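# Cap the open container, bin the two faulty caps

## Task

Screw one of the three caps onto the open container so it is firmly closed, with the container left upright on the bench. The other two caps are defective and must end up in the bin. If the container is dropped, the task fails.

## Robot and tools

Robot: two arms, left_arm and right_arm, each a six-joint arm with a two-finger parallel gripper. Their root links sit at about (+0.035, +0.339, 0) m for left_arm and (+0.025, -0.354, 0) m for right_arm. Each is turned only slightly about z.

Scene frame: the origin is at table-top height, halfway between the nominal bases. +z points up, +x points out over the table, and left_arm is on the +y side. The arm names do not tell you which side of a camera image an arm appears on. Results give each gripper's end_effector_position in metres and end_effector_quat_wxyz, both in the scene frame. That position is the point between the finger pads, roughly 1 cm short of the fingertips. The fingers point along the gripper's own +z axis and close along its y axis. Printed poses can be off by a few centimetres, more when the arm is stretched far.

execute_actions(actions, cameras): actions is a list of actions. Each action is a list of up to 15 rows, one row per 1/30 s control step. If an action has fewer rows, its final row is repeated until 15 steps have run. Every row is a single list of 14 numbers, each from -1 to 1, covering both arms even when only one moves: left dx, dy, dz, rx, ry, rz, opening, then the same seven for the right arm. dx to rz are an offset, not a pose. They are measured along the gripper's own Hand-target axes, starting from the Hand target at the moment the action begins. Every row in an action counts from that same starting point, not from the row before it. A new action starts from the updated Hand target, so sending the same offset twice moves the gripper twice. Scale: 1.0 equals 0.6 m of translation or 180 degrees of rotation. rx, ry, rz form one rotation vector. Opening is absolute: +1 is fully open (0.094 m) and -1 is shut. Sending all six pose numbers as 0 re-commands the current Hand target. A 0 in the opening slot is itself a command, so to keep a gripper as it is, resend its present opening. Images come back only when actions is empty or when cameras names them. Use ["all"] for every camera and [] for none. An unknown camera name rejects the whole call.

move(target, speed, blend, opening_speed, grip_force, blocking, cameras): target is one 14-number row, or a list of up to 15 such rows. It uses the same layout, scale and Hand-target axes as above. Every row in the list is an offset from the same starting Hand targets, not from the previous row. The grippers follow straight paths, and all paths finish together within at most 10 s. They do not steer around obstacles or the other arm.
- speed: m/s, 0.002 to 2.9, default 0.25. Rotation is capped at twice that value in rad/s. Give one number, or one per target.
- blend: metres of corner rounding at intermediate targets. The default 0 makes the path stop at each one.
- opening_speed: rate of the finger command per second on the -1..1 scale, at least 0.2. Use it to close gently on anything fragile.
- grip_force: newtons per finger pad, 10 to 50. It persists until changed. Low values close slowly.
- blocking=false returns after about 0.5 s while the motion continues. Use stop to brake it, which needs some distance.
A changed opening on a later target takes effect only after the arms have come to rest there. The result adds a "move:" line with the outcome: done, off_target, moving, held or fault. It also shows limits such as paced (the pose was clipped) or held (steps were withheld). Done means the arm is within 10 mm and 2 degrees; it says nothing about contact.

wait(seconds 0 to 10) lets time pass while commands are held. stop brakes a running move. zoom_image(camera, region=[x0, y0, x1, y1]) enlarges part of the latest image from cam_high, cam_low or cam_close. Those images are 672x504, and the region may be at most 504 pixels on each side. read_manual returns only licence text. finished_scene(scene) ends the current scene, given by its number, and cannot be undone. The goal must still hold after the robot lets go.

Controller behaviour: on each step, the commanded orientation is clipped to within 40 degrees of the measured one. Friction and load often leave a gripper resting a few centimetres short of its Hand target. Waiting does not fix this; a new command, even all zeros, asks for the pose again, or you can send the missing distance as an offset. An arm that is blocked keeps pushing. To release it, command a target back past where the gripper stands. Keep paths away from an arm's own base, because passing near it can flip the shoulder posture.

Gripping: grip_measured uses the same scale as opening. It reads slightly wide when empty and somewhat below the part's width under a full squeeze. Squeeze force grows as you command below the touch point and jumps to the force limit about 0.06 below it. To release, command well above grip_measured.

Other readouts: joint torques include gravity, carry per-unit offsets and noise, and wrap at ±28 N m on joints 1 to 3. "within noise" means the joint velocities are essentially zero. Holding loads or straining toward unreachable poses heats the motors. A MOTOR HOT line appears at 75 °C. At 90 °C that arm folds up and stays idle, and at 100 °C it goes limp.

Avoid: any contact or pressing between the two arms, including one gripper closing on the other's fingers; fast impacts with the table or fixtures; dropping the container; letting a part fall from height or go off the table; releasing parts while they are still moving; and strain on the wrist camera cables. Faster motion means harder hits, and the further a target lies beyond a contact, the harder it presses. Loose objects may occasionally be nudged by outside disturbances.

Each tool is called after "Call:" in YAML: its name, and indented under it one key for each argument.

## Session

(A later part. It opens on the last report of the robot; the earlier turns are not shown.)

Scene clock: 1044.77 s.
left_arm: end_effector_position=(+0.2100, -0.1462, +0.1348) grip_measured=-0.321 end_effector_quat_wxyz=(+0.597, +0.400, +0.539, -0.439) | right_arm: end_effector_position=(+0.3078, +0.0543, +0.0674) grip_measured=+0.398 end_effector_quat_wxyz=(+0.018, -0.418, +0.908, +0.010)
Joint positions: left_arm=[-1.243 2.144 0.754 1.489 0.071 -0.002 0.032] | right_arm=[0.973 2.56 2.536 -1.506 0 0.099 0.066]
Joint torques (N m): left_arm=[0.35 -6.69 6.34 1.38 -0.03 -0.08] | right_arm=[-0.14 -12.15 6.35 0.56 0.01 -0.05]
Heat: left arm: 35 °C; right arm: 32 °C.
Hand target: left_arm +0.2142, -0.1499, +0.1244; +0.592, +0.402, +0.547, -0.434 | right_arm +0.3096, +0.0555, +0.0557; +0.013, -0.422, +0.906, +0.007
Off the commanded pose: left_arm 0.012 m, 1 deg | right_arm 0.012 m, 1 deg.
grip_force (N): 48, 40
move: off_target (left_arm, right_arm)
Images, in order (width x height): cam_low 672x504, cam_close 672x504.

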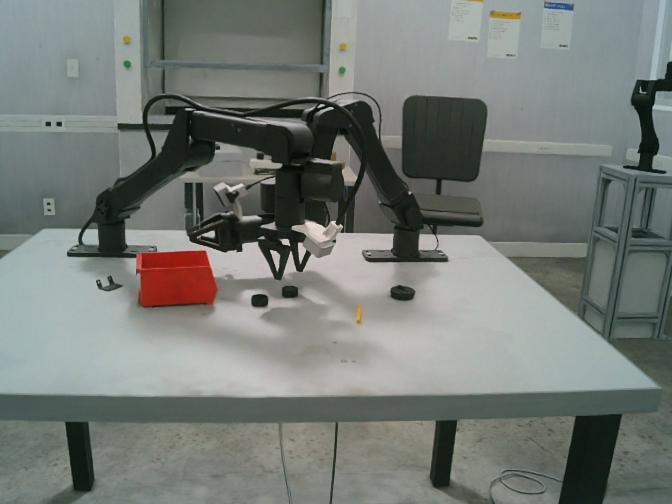

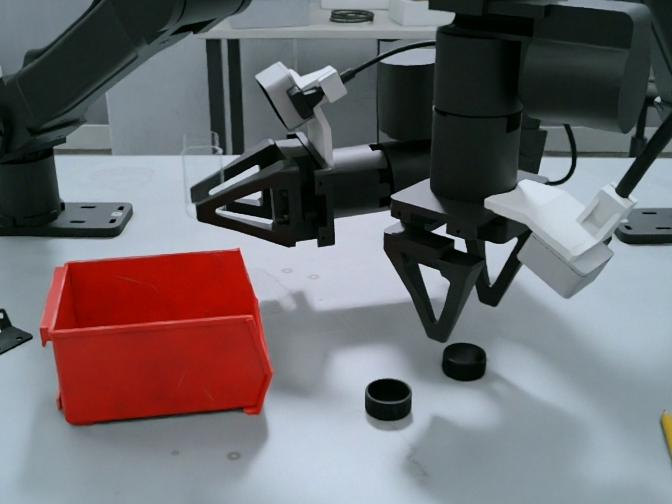

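Call:
move:
  target: [0,0,0,0,0,0,-0.45,0.0027,0.0108,0.056,0,0,0,0.3]
  speed: 0.1
  cameras: ["cam_close","cam_low"]

Call:
zoom_image:
  camera: "cam_close"
  region: [400, 280, 520, 400]

Call:
zoom_image:
  camera: "cam_low"
  region: [230, 220, 350, 310]

Scene clock: 1054.03 s.
left_arm: end_effector_position=(+0.2100, -0.1462, +0.1348) grip_measured=-0.321 end_effector_quat_wxyz=(+0.597, +0.400, +0.539, -0.439) | right_arm: end_effector_position=(+0.3063, +0.0539, +0.0262) grip_measured=+0.302 end_effector_quat_wxyz=(+0.006, -0.419, +0.908, +0.004)
Joint positions: left_arm=[-1.243 2.144 0.754 1.489 0.071 -0.002 0.032] | right_arm=[0.975 2.559 2.371 -1.368 0 0.1 0.061]
Joint torques (N m): left_arm=[0.42 -6.61 6.26 1.37 -0.02 -0.06] | right_arm=[0.69 -14.16 4.59 0.74 0.01 0.07]
Heat: left arm: 35 °C; right arm: 33 °C.
Hand target: left_arm +0.2142, -0.1499, +0.1244; +0.592, +0.402, +0.547, -0.434 | right_arm +0.3042, +0.0591, +0.0219; +0.013, -0.422, +0.906, +0.006
Off the commanded pose: left_arm 0.012 m, 1 deg | right_arm 0.007 m, 1 deg.
grip_force (N): 48, 40
move: off_target (left_arm)
Images, in order (width x height): cam_low 672x504, cam_close 672x504.

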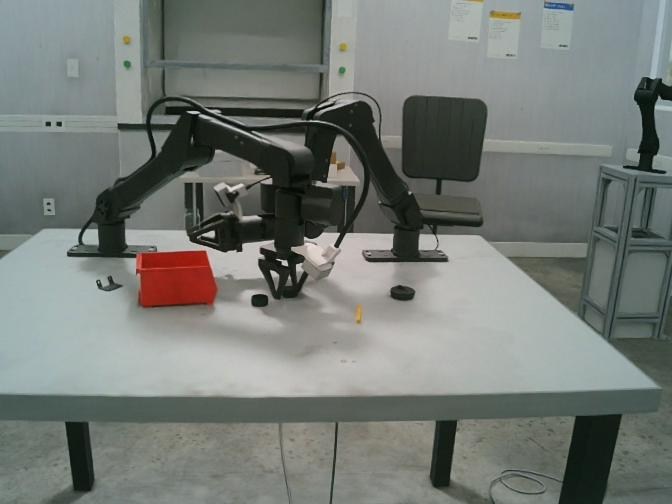

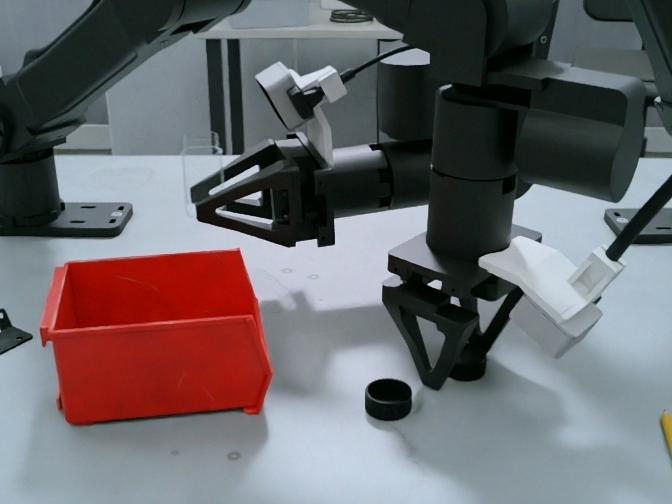

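Scaled by 4.200 from the camera's 672x504 image, which has a finer 960x720 frame.

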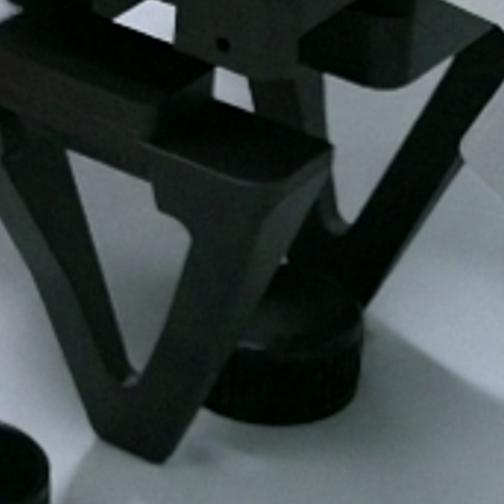

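Scaled by 4.200 from the camera's 672x504 image, which has a finer 960x720 frame.

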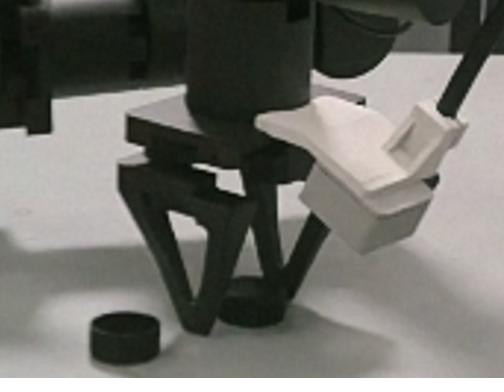

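Call:
move:
  target: [0,0,0,0,0,0,-0.45,-0.0083,0.001,-0.005,0,0,0,0.3]
  speed: 0.06
  cameras: ["cam_close","cam_low"]

Call:
zoom_image:
  camera: "cam_close"
  region: [400, 280, 520, 400]

Call:
zoom_image:
  camera: "cam_low"
  region: [230, 220, 350, 310]

Scene clock: 1062.50 s.
left_arm: end_effector_position=(+0.2100, -0.1462, +0.1348) grip_measured=-0.321 end_effector_quat_wxyz=(+0.597, +0.400, +0.539, -0.439) | right_arm: end_effector_position=(+0.3092, +0.0581, +0.0320) grip_measured=+0.302 end_effector_quat_wxyz=(+0.015, -0.419, +0.908, +0.009)
Joint positions: left_arm=[-1.243 2.144 0.754 1.489 0.071 -0.002 0.032] | right_arm=[0.975 2.559 2.393 -1.369 0 0.1 0.061]
Joint torques (N m): left_arm=[0.32 -6.52 6.23 1.36 -0.02 -0.05] | right_arm=[0.73 -11.69 9.02 0.38 0.01 0.07]
Heat: left arm: 34 °C; right arm: 35 °C.
Hand target: left_arm +0.2142, -0.1499, +0.1244; +0.592, +0.402, +0.547, -0.434 | right_arm +0.3070, +0.0633, +0.0251; +0.013, -0.422, +0.906, +0.007
Off the commanded pose: left_arm 0.012 m, 1 deg | right_arm 0.009 m, 1 deg.
grip_force (N): 48, 40
move: off_target (left_arm)
Images, in order (width x height): cam_low 672x504, cam_close 672x504.

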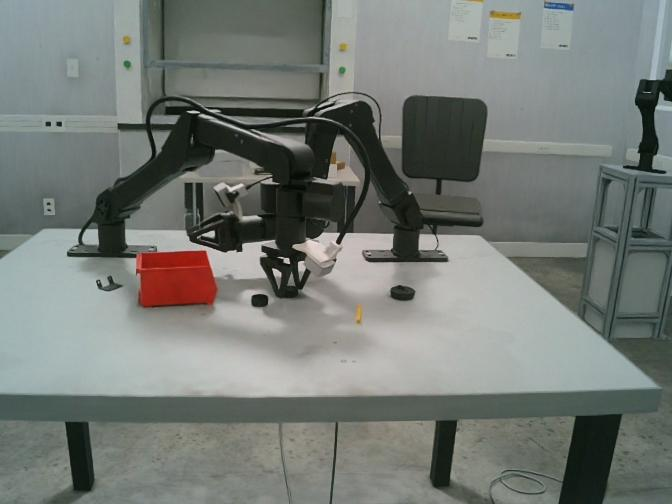

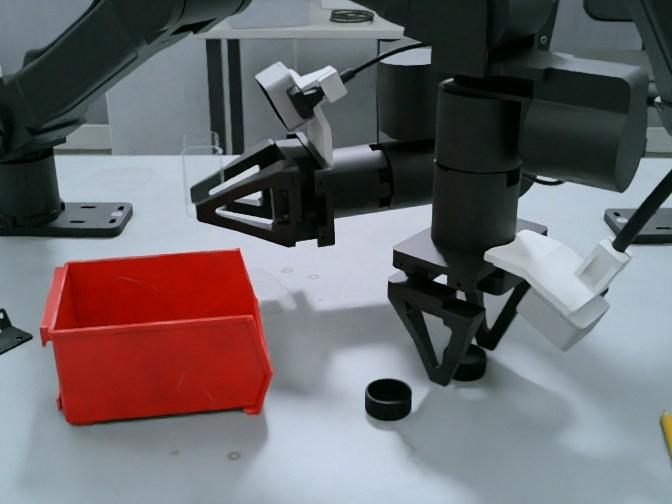

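Scaled by 4.200 from the camera's 672x504 image, which has a finer 960x720 frame.

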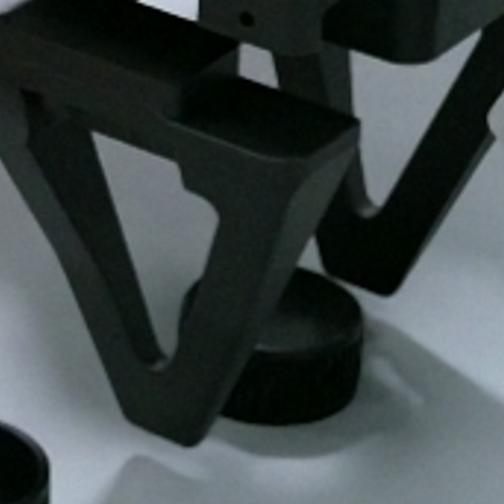

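Scaled by 4.200 from the camera's 672x504 image, which has a finer 960x720 frame.

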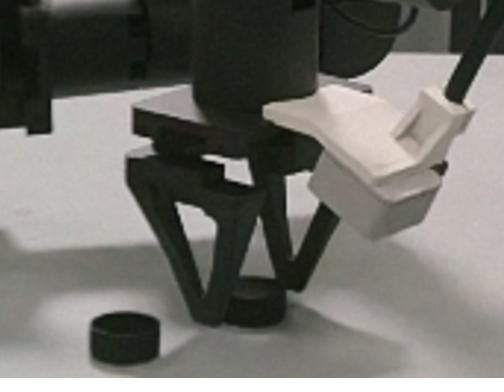

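Call:
move:
  target:
    - [0,0,0,0,0,0,-0.45,-0.005,0,0.007,0,0,0,0.3]
    - [0,0,0,0,0,0,-0.45,-0.005,0,0.007,0,0,0,-0.45]
  speed: 0.05
  opening_speed: 0.7
  cameras: ["cam_close"]

Scene clock: 1090.17 s.
left_arm: end_effector_position=(+0.2100, -0.1462, +0.1348) grip_measured=-0.321 end_effector_quat_wxyz=(+0.597, +0.400, +0.539, -0.439) | right_arm: end_effector_position=(+0.3114, +0.0613, +0.0283) grip_measured=-0.342 end_effector_quat_wxyz=(+0.017, -0.419, +0.908, +0.010)
Joint positions: left_arm=[-1.243 2.144 0.754 1.489 0.071 -0.002 0.032] | right_arm=[0.975 2.581 2.419 -1.369 0 0.1 0.031]
Joint torques (N m): left_arm=[0.43 -6.61 6.22 1.39 -0.06 -0.07] | right_arm=[0.69 -11.82 9.18 0.35 0.01 0.07]
Heat: left arm: 34 °C; right arm: 37 °C.
Hand target: left_arm +0.2142, -0.1499, +0.1244; +0.592, +0.402, +0.547, -0.434 | right_arm +0.3089, +0.0656, +0.0212; +0.013, -0.422, +0.906, +0.007
Off the commanded pose: left_arm 0.012 m, 1 deg | right_arm 0.009 m, 1 deg.
grip_force (N): 48, 40
move: off_target (left_arm)
Images, in order (width x height): cam_close 672x504.

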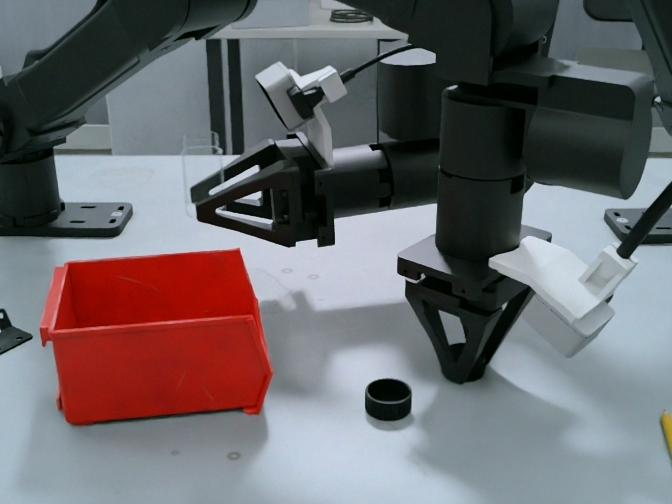

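Call:
move:
  target:
    - [0,0,0,0,0,0,-0.45,0,0,-0.12,0,0,0,-0.45]
    - [0,0,0,0,0,0,-0.45,0,0,-0.2333,0,0,0,-0.45]
  speed: 0.2
  blend: 0.02
  cameras: ["cam_close"]

Call:
zoom_image:
  camera: "cam_close"
  region: [400, 180, 560, 300]

Scene clock: 1093.47 s.
left_arm: end_effector_position=(+0.2100, -0.1462, +0.1348) grip_measured=-0.321 end_effector_quat_wxyz=(+0.597, +0.400, +0.539, -0.439) | right_arm: end_effector_position=(+0.3111, +0.0608, +0.1514) grip_measured=-0.343 end_effector_quat_wxyz=(+0.092, -0.417, +0.903, +0.054)
Joint positions: left_arm=[-1.243 2.144 0.754 1.489 0.071 -0.002 0.032] | right_arm=[0.975 2.457 2.672 -1.571 0 0.1 0.031]
Joint torques (N m): left_arm=[0.47 -6.78 6.15 1.35 0 -0.06] | right_arm=[0.73 -14.13 7.02 0.65 0.03 0.06]
Heat: left arm: 34 °C; right arm: 38 °C.
Hand target: left_arm +0.2142, -0.1499, +0.1244; +0.592, +0.402, +0.547, -0.434 | right_arm +0.3064, +0.0624, +0.1610; +0.013, -0.422, +0.906, +0.007
Off the commanded pose: left_arm 0.012 m, 1 deg | right_arm 0.011 m, 11 deg.
joint sent to its limit (right arm) — joint 4 (wrist pitch), lower limit. The joint targets are off in orientation, not in position.
grip_force (N): 48, 40
move: off_target (left_arm, right_arm)
Images, in order (width x height): cam_close 672x504.

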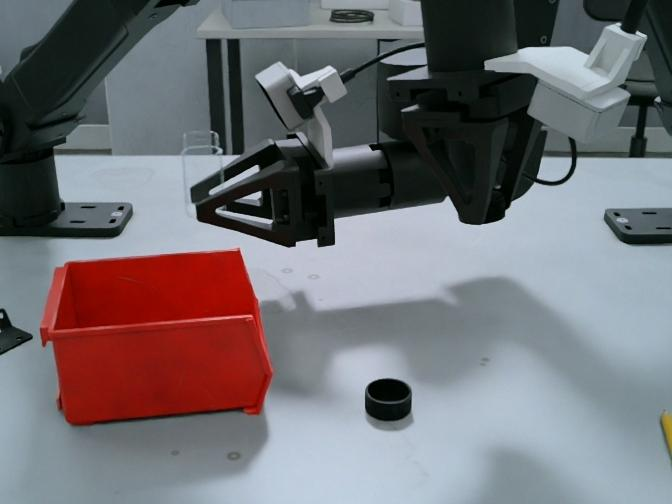

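Scaled by 3.150 from the camera's 672x504 image, which has a finer 960x720 frame.

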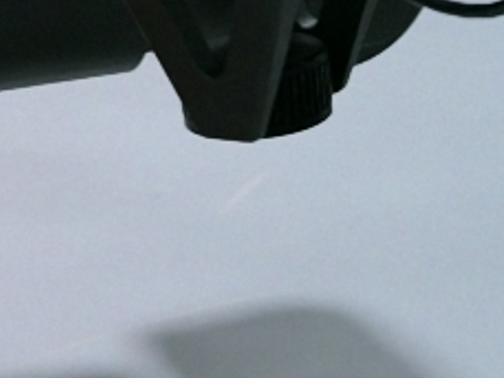

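Call:
move:
  target:
    - [0,0,0,0,0,0,-0.45,0.2215,-0.1958,-0.0567,0,0,0.111,-0.45]
  speed: 0.25
  cameras: ["cam_close", "cam_high"]

Scene clock: 1104.60 s.
left_arm: end_effector_position=(+0.2100, -0.1462, +0.1348) grip_measured=-0.321 end_effector_quat_wxyz=(+0.597, +0.400, +0.539, -0.439) | right_arm: end_effector_position=(+0.3153, -0.1135, +0.1845) grip_measured=-0.343 end_effector_quat_wxyz=(+0.022, -0.261, +0.965, +0.010)
Joint positions: left_arm=[-1.243 2.144 0.754 1.489 0.071 -0.002 0.032] | right_arm=[0.699 1.976 2.032 -1.578 0 0.16 0.031]
Joint torques (N m): left_arm=[0.46 -6.63 6.3 1.35 -0.05 -0.05] | right_arm=[0.02 -11.59 5.23 0.42 -0.08 0.11]
Heat: left arm: 34 °C; right arm: 40 °C.
Hand target: left_arm +0.2142, -0.1499, +0.1244; +0.592, +0.402, +0.547, -0.434 | right_arm +0.3102, -0.1156, +0.1910; +0.012, -0.259, +0.966, +0.009
Off the commanded pose: left_arm 0.012 m, 1 deg | right_arm 0.008 m, 1 deg.
joint sent to its limit (right arm) — joint 4 (wrist pitch), lower limit. The joint targets still meet the commanded pose.
grip_force (N): 48, 40
move: off_target (left_arm)
Images, in order (width x height): cam_high 672x504, cam_close 672x504.

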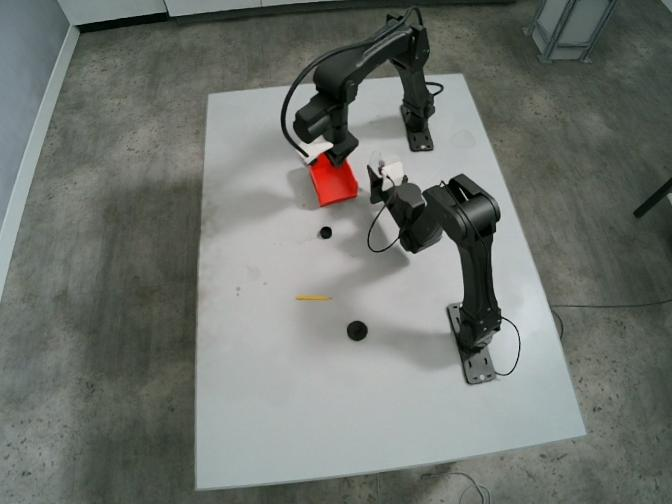

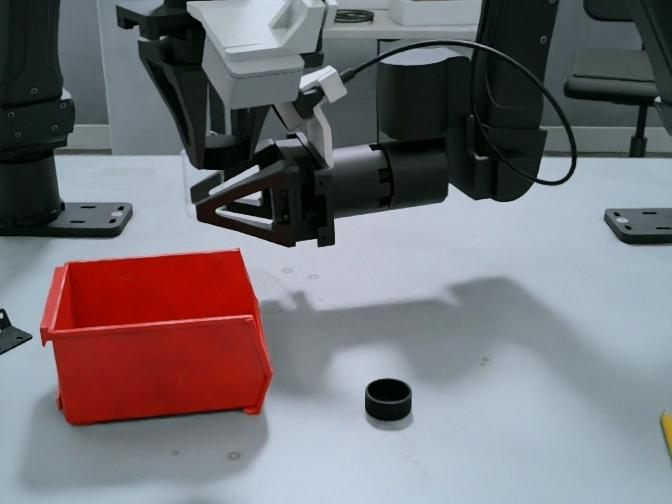

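Call:
move:
  target:
    - [0,0,0,0,0,0,-0.45,0.1753,0.0504,0,0,0,0,-0.45]
  speed: 0.2
  cameras: ["cam_close", "cam_high"]

Call:
zoom_image:
  camera: "cam_close"
  region: [130, 60, 350, 225]

Call:
zoom_image:
  camera: "cam_high"
  region: [330, 120, 430, 220]

Scene clock: 1109.13 s.
left_arm: end_effector_position=(+0.2100, -0.1462, +0.1348) grip_measured=-0.321 end_effector_quat_wxyz=(+0.597, +0.400, +0.539, -0.439) | right_arm: end_effector_position=(+0.2055, -0.1427, +0.1879) grip_measured=-0.343 end_effector_quat_wxyz=(+0.005, -0.261, +0.965, +0.004)
Joint positions: left_arm=[-1.243 2.144 0.754 1.489 0.071 -0.002 0.032] | right_arm=[0.869 1.605 1.589 -1.541 -0.001 0.331 0.031]
Joint torques (N m): left_arm=[0.42 -6.68 6.26 1.37 -0.05 -0.04] | right_arm=[0.4 -7.41 5.24 0.57 -0.02 0.11]
Heat: left arm: 34 °C; right arm: 39 °C.
Hand target: left_arm +0.2142, -0.1499, +0.1244; +0.592, +0.402, +0.547, -0.434 | right_arm +0.2039, -0.1420, +0.1884; +0.012, -0.258, +0.966, +0.009
Off the commanded pose: left_arm 0.012 m, 1 deg | right_arm 0.002 m, 1 deg.
grip_force (N): 48, 40
move: off_target (left_arm)
Images, in order (width x height): cam_high 672x504, cam_close 672x504.

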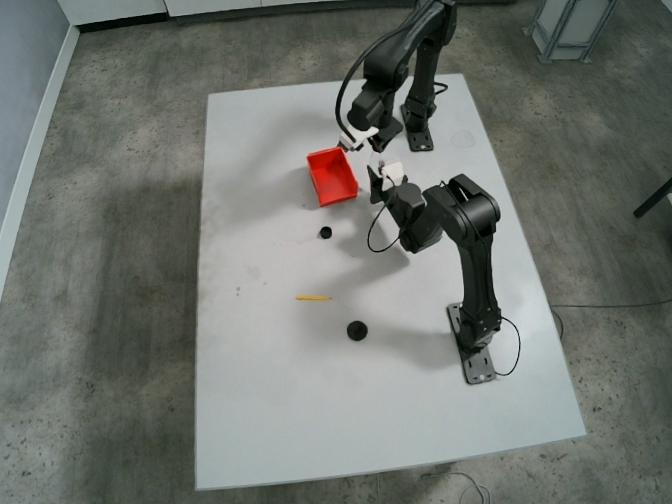

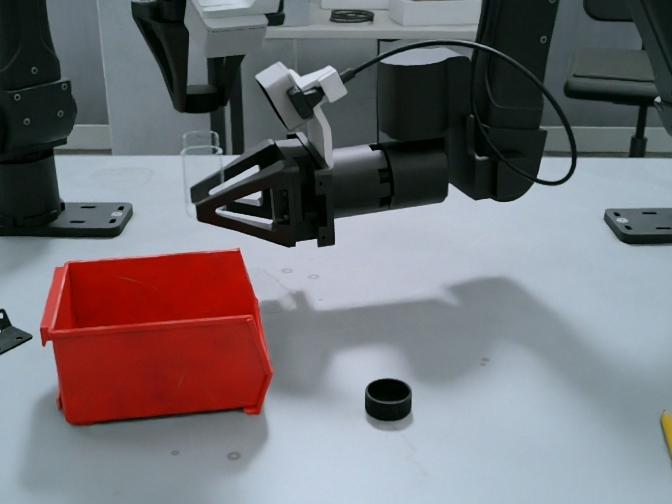

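Scaled by 2.291 from the camera's 672x504 image, which has a finer 960x720 frame.

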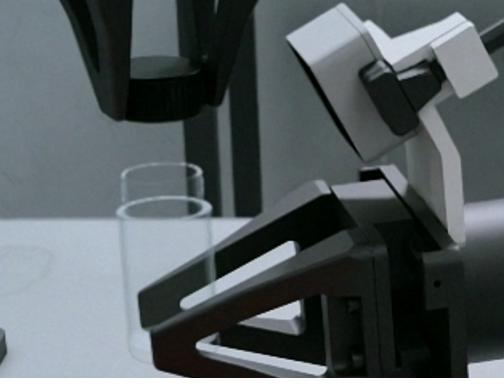

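Scaled by 5.040 from the camera's 672x504 image, which has a finer 960x720 frame.

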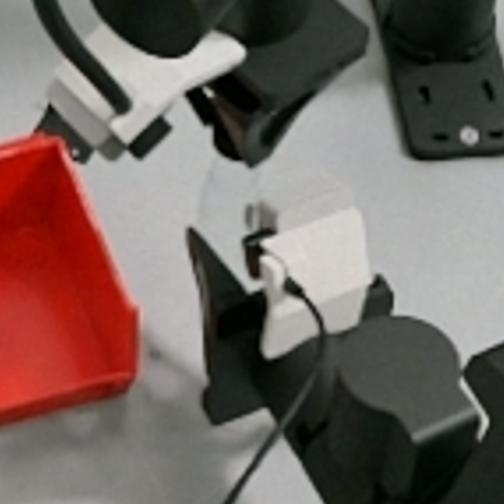

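Call:
zoom_image:
  camera: "cam_high"
  region: [355, 135, 405, 185]

Call:
zoom_image:
  camera: "cam_close"
  region: [165, 70, 245, 150]

Scaled by 10.080 from the camera's 672x504 image, which has a finer 960x720 frame.

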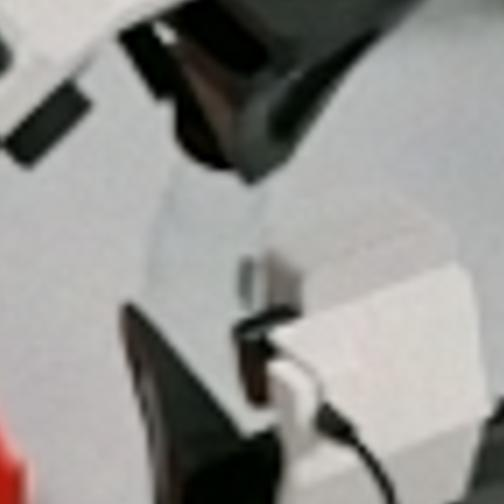

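Scaled by 6.300 from the camera's 672x504 image, which has a finer 960x720 frame.

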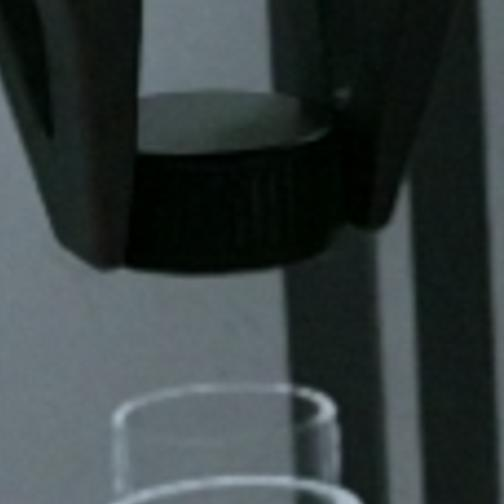

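Call:
move:
  target:
    - [0,0,0,0,0,0,-0.45,0.0037,0.0035,0.02,-0.0018,-0.0051,0,-0.45]
  speed: 0.08
  cameras: ["cam_close", "cam_high"]

Call:
zoom_image:
  camera: "cam_close"
  region: [165, 85, 245, 165]

Call:
zoom_image:
  camera: "cam_high"
  region: [355, 135, 405, 185]

Scene clock: 1144.40 s.
left_arm: end_effector_position=(+0.2100, -0.1462, +0.1348) grip_measured=-0.321 end_effector_quat_wxyz=(+0.597, +0.400, +0.539, -0.439) | right_arm: end_effector_position=(+0.2045, -0.1423, +0.1737) grip_measured=-0.343 end_effector_quat_wxyz=(+0.008, -0.258, +0.966, +0.006)
Joint positions: left_arm=[-1.243 2.144 0.754 1.489 0.071 -0.002 0.032] | right_arm=[0.873 1.586 1.511 -1.475 -0.001 0.341 0.031]
Joint torques (N m): left_arm=[0.32 -6.48 6.23 1.37 -0.05 -0.1] | right_arm=[0.88 -8.05 5.3 0.54 -0.01 0.14]
Heat: left arm: 34 °C; right arm: 34 °C.
Hand target: left_arm +0.2142, -0.1499, +0.1244; +0.592, +0.402, +0.547, -0.434 | right_arm +0.2013, -0.1410, +0.1764; +0.019, -0.258, +0.966, +0.014
Off the commanded pose: left_arm 0.012 m, 1 deg | right_arm 0.004 m, 1 deg.
grip_force (N): 48, 40
move: off_target (left_arm)
Images, in order (width x height): cam_high 672x504, cam_close 672x504.

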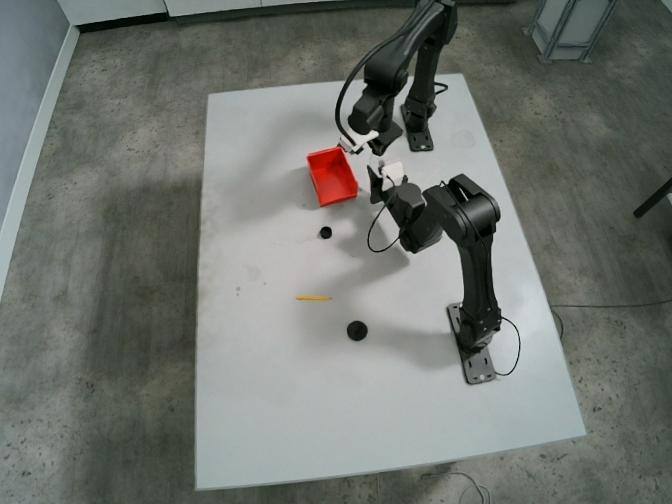

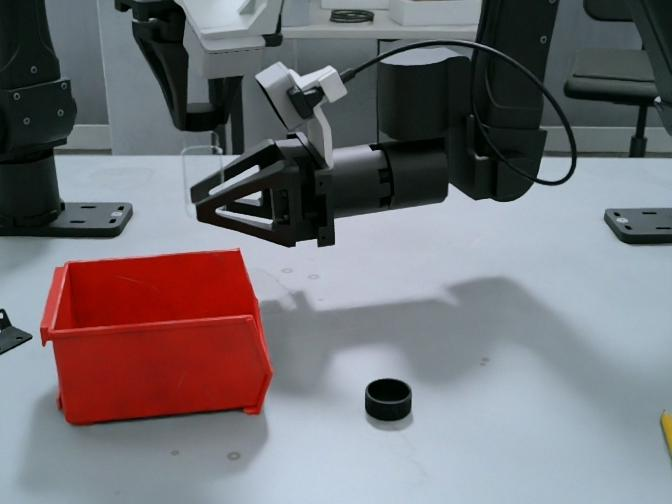

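Scaled by 6.300 from the camera's 672x504 image, which has a finer 960x720 frame.

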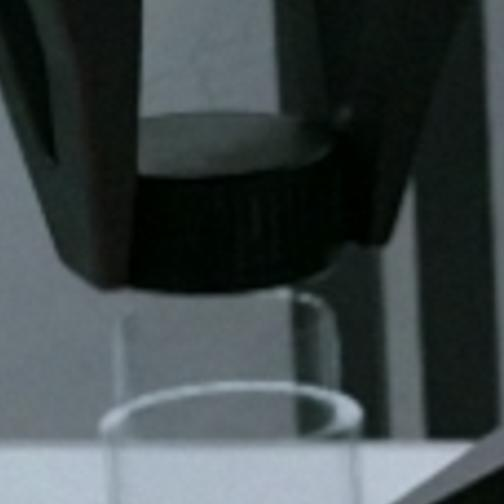

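Scaled by 10.080 from the camera's 672x504 image, which has a finer 960x720 frame.

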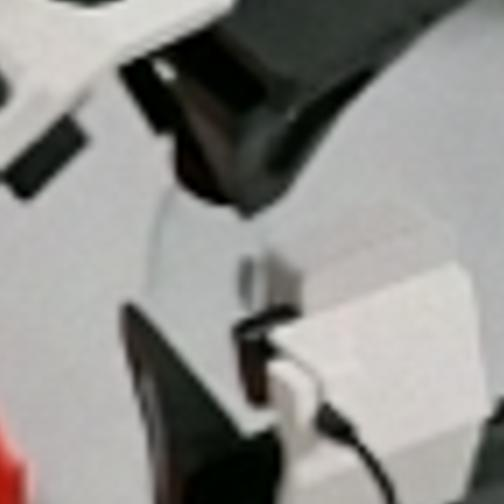

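Call:
move:
  target:
    - [0,0,0,0,0,0,-0.45,-0.0017,0.0032,0.01,0,0,0,-0.45]
  speed: 0.06
  cameras: ["cam_close"]

Call:
zoom_image:
  camera: "cam_close"
  region: [165, 85, 245, 165]

Scene clock: 1158.87 s.
left_arm: end_effector_position=(+0.2100, -0.1462, +0.1348) grip_measured=-0.321 end_effector_quat_wxyz=(+0.597, +0.400, +0.539, -0.439) | right_arm: end_effector_position=(+0.2037, -0.1397, +0.1684) grip_measured=-0.343 end_effector_quat_wxyz=(+0.010, -0.259, +0.966, +0.007)
Joint positions: left_arm=[-1.243 2.144 0.754 1.489 0.071 -0.002 0.032] | right_arm=[0.881 1.586 1.49 -1.452 -0.001 0.347 0.031]
Joint torques (N m): left_arm=[0.31 -6.58 6.15 1.39 -0.07 -0.05] | right_arm=[0.65 -7.8 5.34 0.51 0.01 0.12]
Heat: left arm: 34 °C; right arm: 32 °C.
Hand target: left_arm +0.2142, -0.1499, +0.1244; +0.592, +0.402, +0.547, -0.434 | right_arm +0.2013, -0.1386, +0.1705; +0.019, -0.258, +0.966, +0.013
Off the commanded pose: left_arm 0.012 m, 1 deg | right_arm 0.003 m, 1 deg.
grip_force (N): 48, 40
move: off_target (left_arm)
Images, in order (width x height): cam_close 672x504.

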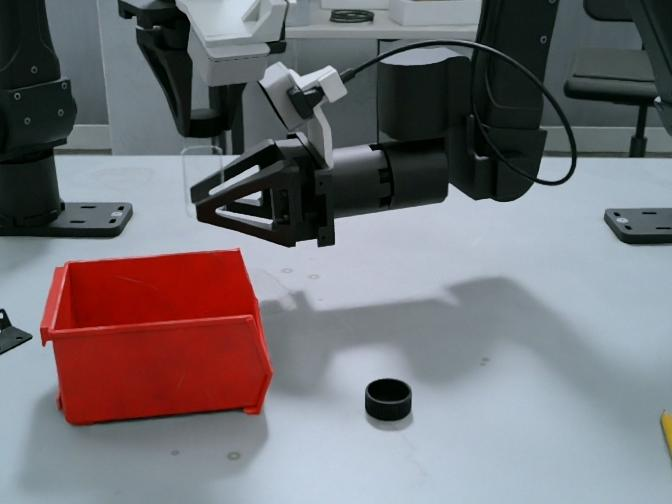

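Scaled by 6.300 from the camera's 672x504 image, which has a finer 960x720 frame.

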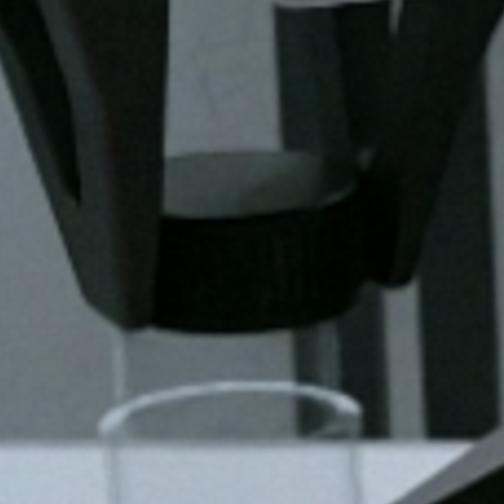

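Call:
move:
  target:
    - [0,0,0,0,0,0,-0.45,0,0,0.009,0,0,0,-0.45]
  speed: 0.04
  cameras: ["cam_close", "cam_high"]

Call:
zoom_image:
  camera: "cam_close"
  region: [165, 85, 245, 165]

Call:
zoom_image:
  camera: "cam_high"
  region: [355, 135, 405, 185]

Scene clock: 1162.73 s.
left_arm: end_effector_position=(+0.2102, -0.1465, +0.1308) grip_measured=-0.321 end_effector_quat_wxyz=(+0.592, +0.404, +0.544, -0.436) | right_arm: end_effector_position=(+0.2038, -0.1396, +0.1630) grip_measured=-0.343 end_effector_quat_wxyz=(+0.009, -0.259, +0.966, +0.006)
Joint positions: left_arm=[-1.243 2.144 0.754 1.473 0.071 -0.002 0.032] | right_arm=[0.881 1.586 1.469 -1.432 -0.001 0.347 0.031]
Joint torques (N m): left_arm=[0.38 -6.72 6.46 1.47 -0.03 -0.07] | right_arm=[0.7 -7.97 5.22 0.58 -0.01 0.13]
Heat: left arm: 34 °C; right arm: 31 °C.
Hand target: left_arm +0.2142, -0.1499, +0.1244; +0.592, +0.402, +0.547, -0.434 | right_arm +0.2014, -0.1384, +0.1651; +0.019, -0.258, +0.966, +0.013
Off the commanded pose: left_arm 0.008 m, 0 deg | right_arm 0.003 m, 1 deg.
grip_force (N): 48, 40
move: done
Images, in order (width x height): cam_high 672x504, cam_close 672x504.

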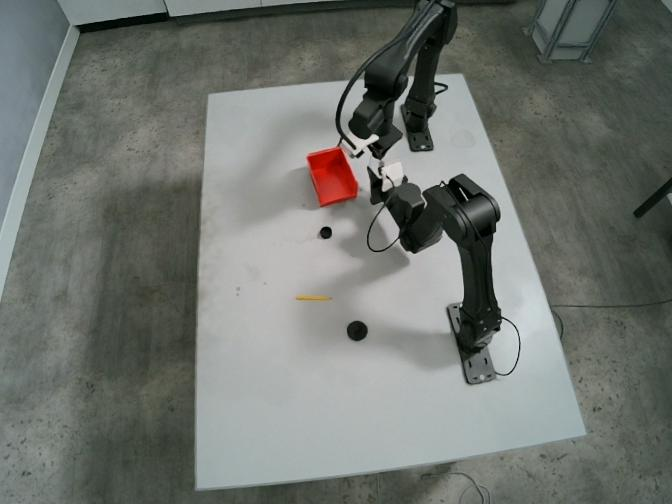

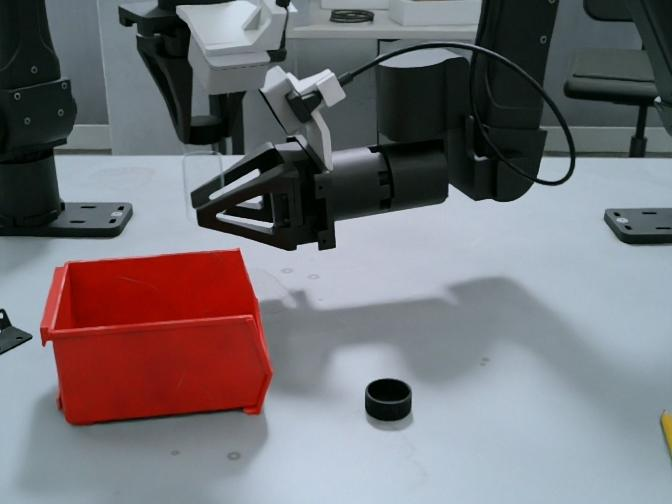

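Scaled by 6.300 from the camera's 672x504 image, which has a finer 960x720 frame.

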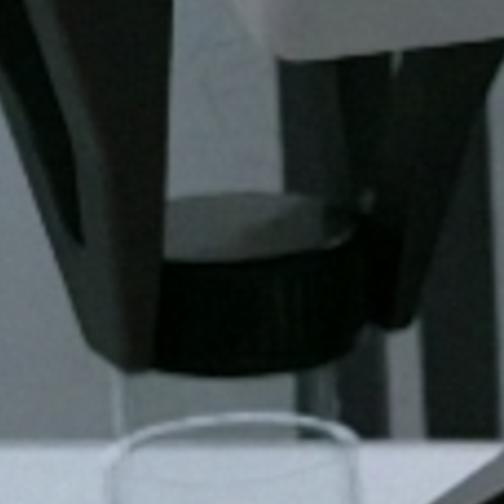

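Scaled by 10.080 from the camera's 672x504 image, which has a finer 960x720 frame.

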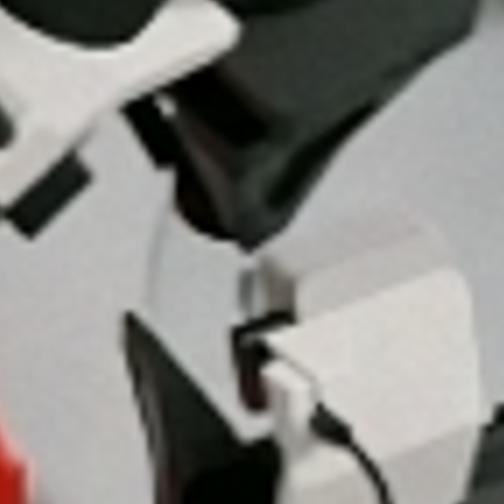

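Call:
move:
  target:
    - [0,0,0,0,0,0,-0.45,0,0,0.008,0,0,0,-0.45]
  speed: 0.04
  cameras: ["cam_close"]

Call:
zoom_image:
  camera: "cam_close"
  region: [165, 95, 245, 175]

Scene clock: 1171.43 s.
left_arm: end_effector_position=(+0.2102, -0.1467, +0.1262) grip_measured=-0.322 end_effector_quat_wxyz=(+0.589, +0.406, +0.548, -0.434) | right_arm: end_effector_position=(+0.2039, -0.1395, +0.1584) grip_measured=-0.343 end_effector_quat_wxyz=(+0.009, -0.259, +0.966, +0.006)
Joint positions: left_arm=[-1.243 2.15 0.754 1.467 0.071 -0.002 0.032] | right_arm=[0.881 1.584 1.449 -1.414 -0.001 0.348 0.031]
Joint torques (N m): left_arm=[0.42 -6.99 6.45 1.56 -0.03 -0.08] | right_arm=[0.69 -7.95 5.19 0.59 0 0.13]
Heat: left arm: 34 °C; right arm: 31 °C.
Hand target: left_arm +0.2142, -0.1499, +0.1243; +0.592, +0.402, +0.547, -0.434 | right_arm +0.2016, -0.1382, +0.1602; +0.019, -0.258, +0.966, +0.013
Off the commanded pose: left_arm 0.005 m, 1 deg | right_arm 0.003 m, 1 deg.
grip_force (N): 48, 40
move: done
Images, in order (width x height): cam_close 672x504.

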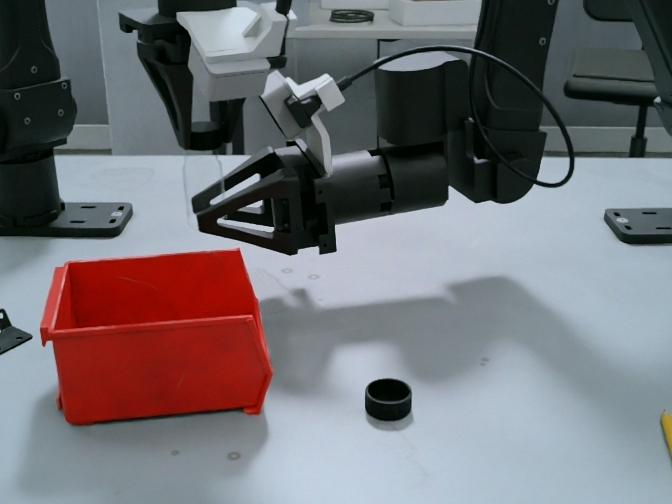

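Scaled by 6.300 from the camera's 672x504 image, which has a finer 960x720 frame.

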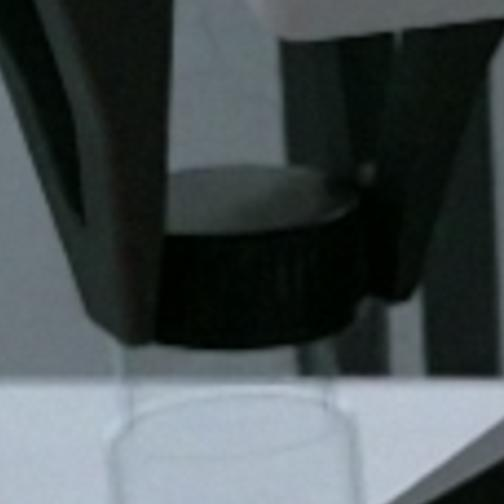

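Call:
move:
  target:
    - [-0.0104,0,0,0,-0.008,0,-0.45,0,0,-0.009,0,0,0,-0.45]
  speed: 0.04
  cameras: ["cam_close"]

Call:
zoom_image:
  camera: "cam_close"
  region: [165, 95, 245, 175]

Scene clock: 1183.00 s.
left_arm: end_effector_position=(+0.2102, -0.1467, +0.1262) grip_measured=-0.322 end_effector_quat_wxyz=(+0.589, +0.406, +0.548, -0.434) | right_arm: end_effector_position=(+0.2039, -0.1395, +0.1584) grip_measured=-0.343 end_effector_quat_wxyz=(+0.009, -0.259, +0.966, +0.006)
Joint positions: left_arm=[-1.243 2.15 0.754 1.467 0.071 -0.002 0.032] | right_arm=[0.881 1.584 1.449 -1.414 -0.001 0.348 0.031]
Joint torques (N m): left_arm=[0.28 -7.12 6.45 1.79 -0.07 -0.08] | right_arm=[0.64 -7.88 6.93 0.37 -0.01 0.12]
Heat: left arm: 35 °C; right arm: 30 °C.
Hand target: left_arm +0.2140, -0.1494, +0.1305; +0.599, +0.396, +0.540, -0.439 | right_arm +0.2014, -0.1384, +0.1656; +0.019, -0.258, +0.966, +0.013
Off the commanded pose: left_arm 0.006 m, 2 deg | right_arm 0.008 m, 1 deg.
grip_force (N): 48, 40
move: done
Images, in order (width x height): cam_close 672x504.

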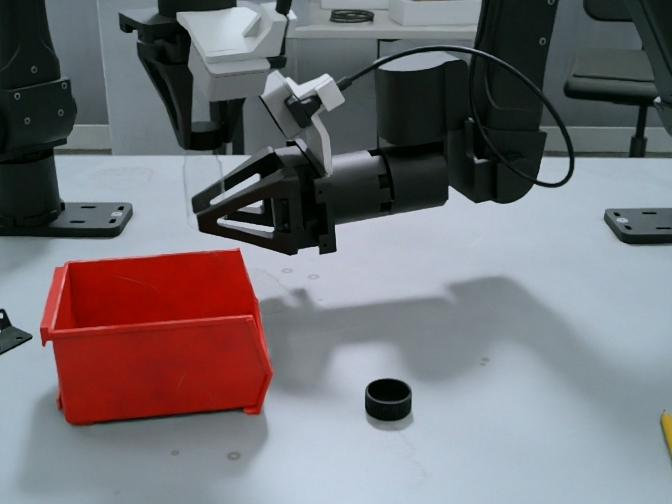

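Scaled by 6.300 from the camera's 672x504 image, which has a finer 960x720 frame.

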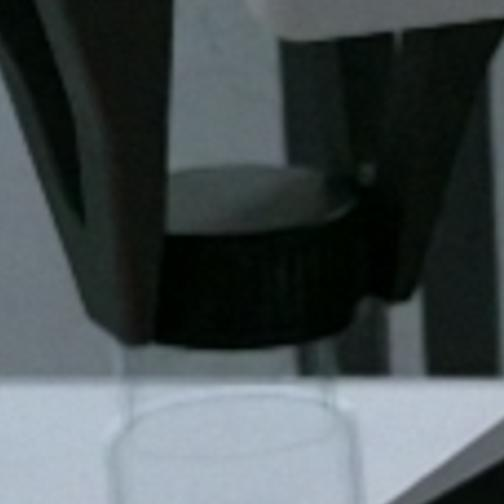

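Call:
move:
  target:
    - [-0.008,0,0,0,-0.006,0,-0.45,0,0,-0.012,0,0,0,-0.45]
  speed: 0.04
  cameras: ["cam_close"]

Call:
zoom_image:
  camera: "cam_close"
  region: [165, 85, 245, 165]

Scene clock: 1186.20 s.
left_arm: end_effector_position=(+0.2102, -0.1465, +0.1291) grip_measured=-0.322 end_effector_quat_wxyz=(+0.592, +0.404, +0.544, -0.436) | right_arm: end_effector_position=(+0.2033, -0.1402, +0.1612) grip_measured=-0.343 end_effector_quat_wxyz=(+0.008, -0.259, +0.966, +0.006)
Joint positions: left_arm=[-1.243 2.15 0.754 1.479 0.071 -0.002 0.032] | right_arm=[0.881 1.584 1.46 -1.427 -0.001 0.348 0.031]
Joint torques (N m): left_arm=[0.4 -7.08 6.5 1.84 -0.07 -0.08] | right_arm=[0.64 -7.68 8.66 0.23 -0.01 0.13]
Heat: left arm: 35 °C; right arm: 30 °C.
Hand target: left_arm +0.2139, -0.1490, +0.1353; +0.604, +0.392, +0.534, -0.443 | right_arm +0.2012, -0.1387, +0.1728; +0.019, -0.258, +0.966, +0.013
Off the commanded pose: left_arm 0.008 m, 2 deg | right_arm 0.012 m, 2 deg.
grip_force (N): 48, 40
move: off_target (right_arm)
Images, in order (width x height): cam_close 672x504.

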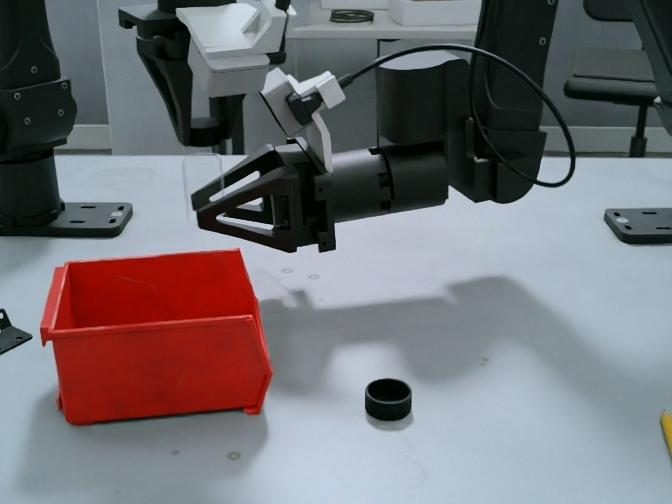

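Scaled by 6.300 from the camera's 672x504 image, which has a finer 960x720 frame.

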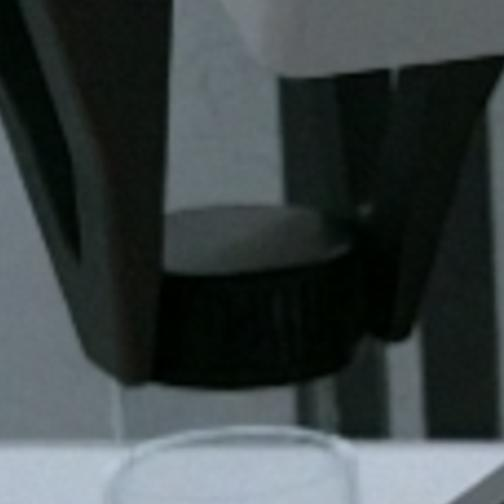

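Call:
move:
  target:
    - [0,0,0,0,0,0,-0.45,0,0,0.0205,0,0,0,-0.45]
    - [0,0,0,0,0,0,-0.45,0.003,0,0.0205,0,0,0.06,-0.45]
    - [0,0,0,0,0,0,-0.45,0,0.003,0.0205,0,0,0.12,-0.45]
    - [0,0,0,0,0,0,-0.45,-0.003,0,0.0205,0,0,0.06,-0.45]
    - [0,0,0,0,0,0,-0.45,0,-0.003,0.0205,0,0,0.0,-0.45]
    - [0,0,0,0,0,0,-0.45,0,0,0.0205,0,0,0.06,-0.45]
  speed: 0.1
  blend: 0.001
  cameras: ["cam_close"]

Call:
zoom_image:
  camera: "cam_close"
  region: [165, 95, 245, 175]

Scene clock: 1198.27 s.
left_arm: end_effector_position=(+0.2102, -0.1465, +0.1286) grip_measured=-0.322 end_effector_quat_wxyz=(+0.591, +0.403, +0.545, -0.437) | right_arm: end_effector_position=(+0.2036, -0.1369, +0.1604) grip_measured=-0.343 end_effector_quat_wxyz=(+0.015, -0.170, +0.985, +0.013)
Joint positions: left_arm=[-1.243 2.151 0.754 1.479 0.071 -0.004 0.032] | right_arm=[0.888 1.575 1.447 -1.403 -0.001 0.535 0.031]
Joint torques (N m): left_arm=[0.35 -7.41 6.38 1.83 -0.05 -0.07] | right_arm=[0.14 -7.15 5.49 0.52 -0.01 0.12]
Heat: left arm: 35 °C; right arm: 30 °C.
Hand target: left_arm +0.2139, -0.1489, +0.1353; +0.604, +0.392, +0.534, -0.443 | right_arm +0.2016, -0.1381, +0.1606; +0.018, -0.166, +0.986, +0.015
Off the commanded pose: left_arm 0.008 m, 2 deg | right_arm 0.002 m, 1 deg.
grip_force (N): 48, 40
move: done
Images, in order (width x height): cam_close 672x504.

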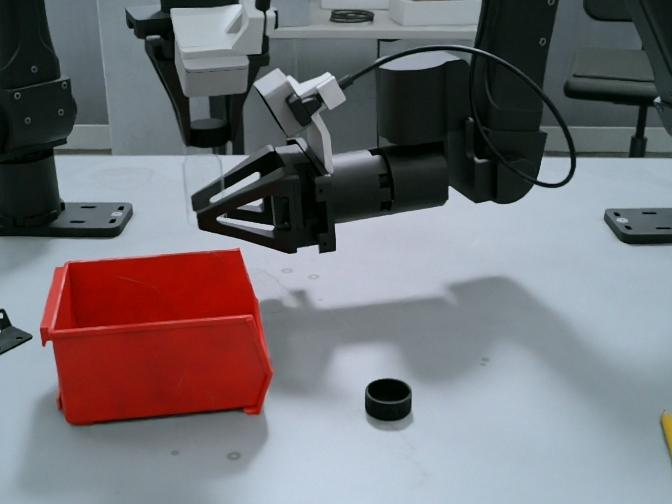

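Scaled by 6.300 from the camera's 672x504 image, which has a finer 960x720 frame.

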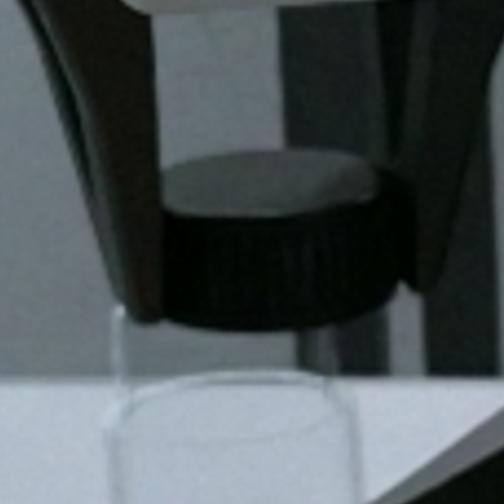

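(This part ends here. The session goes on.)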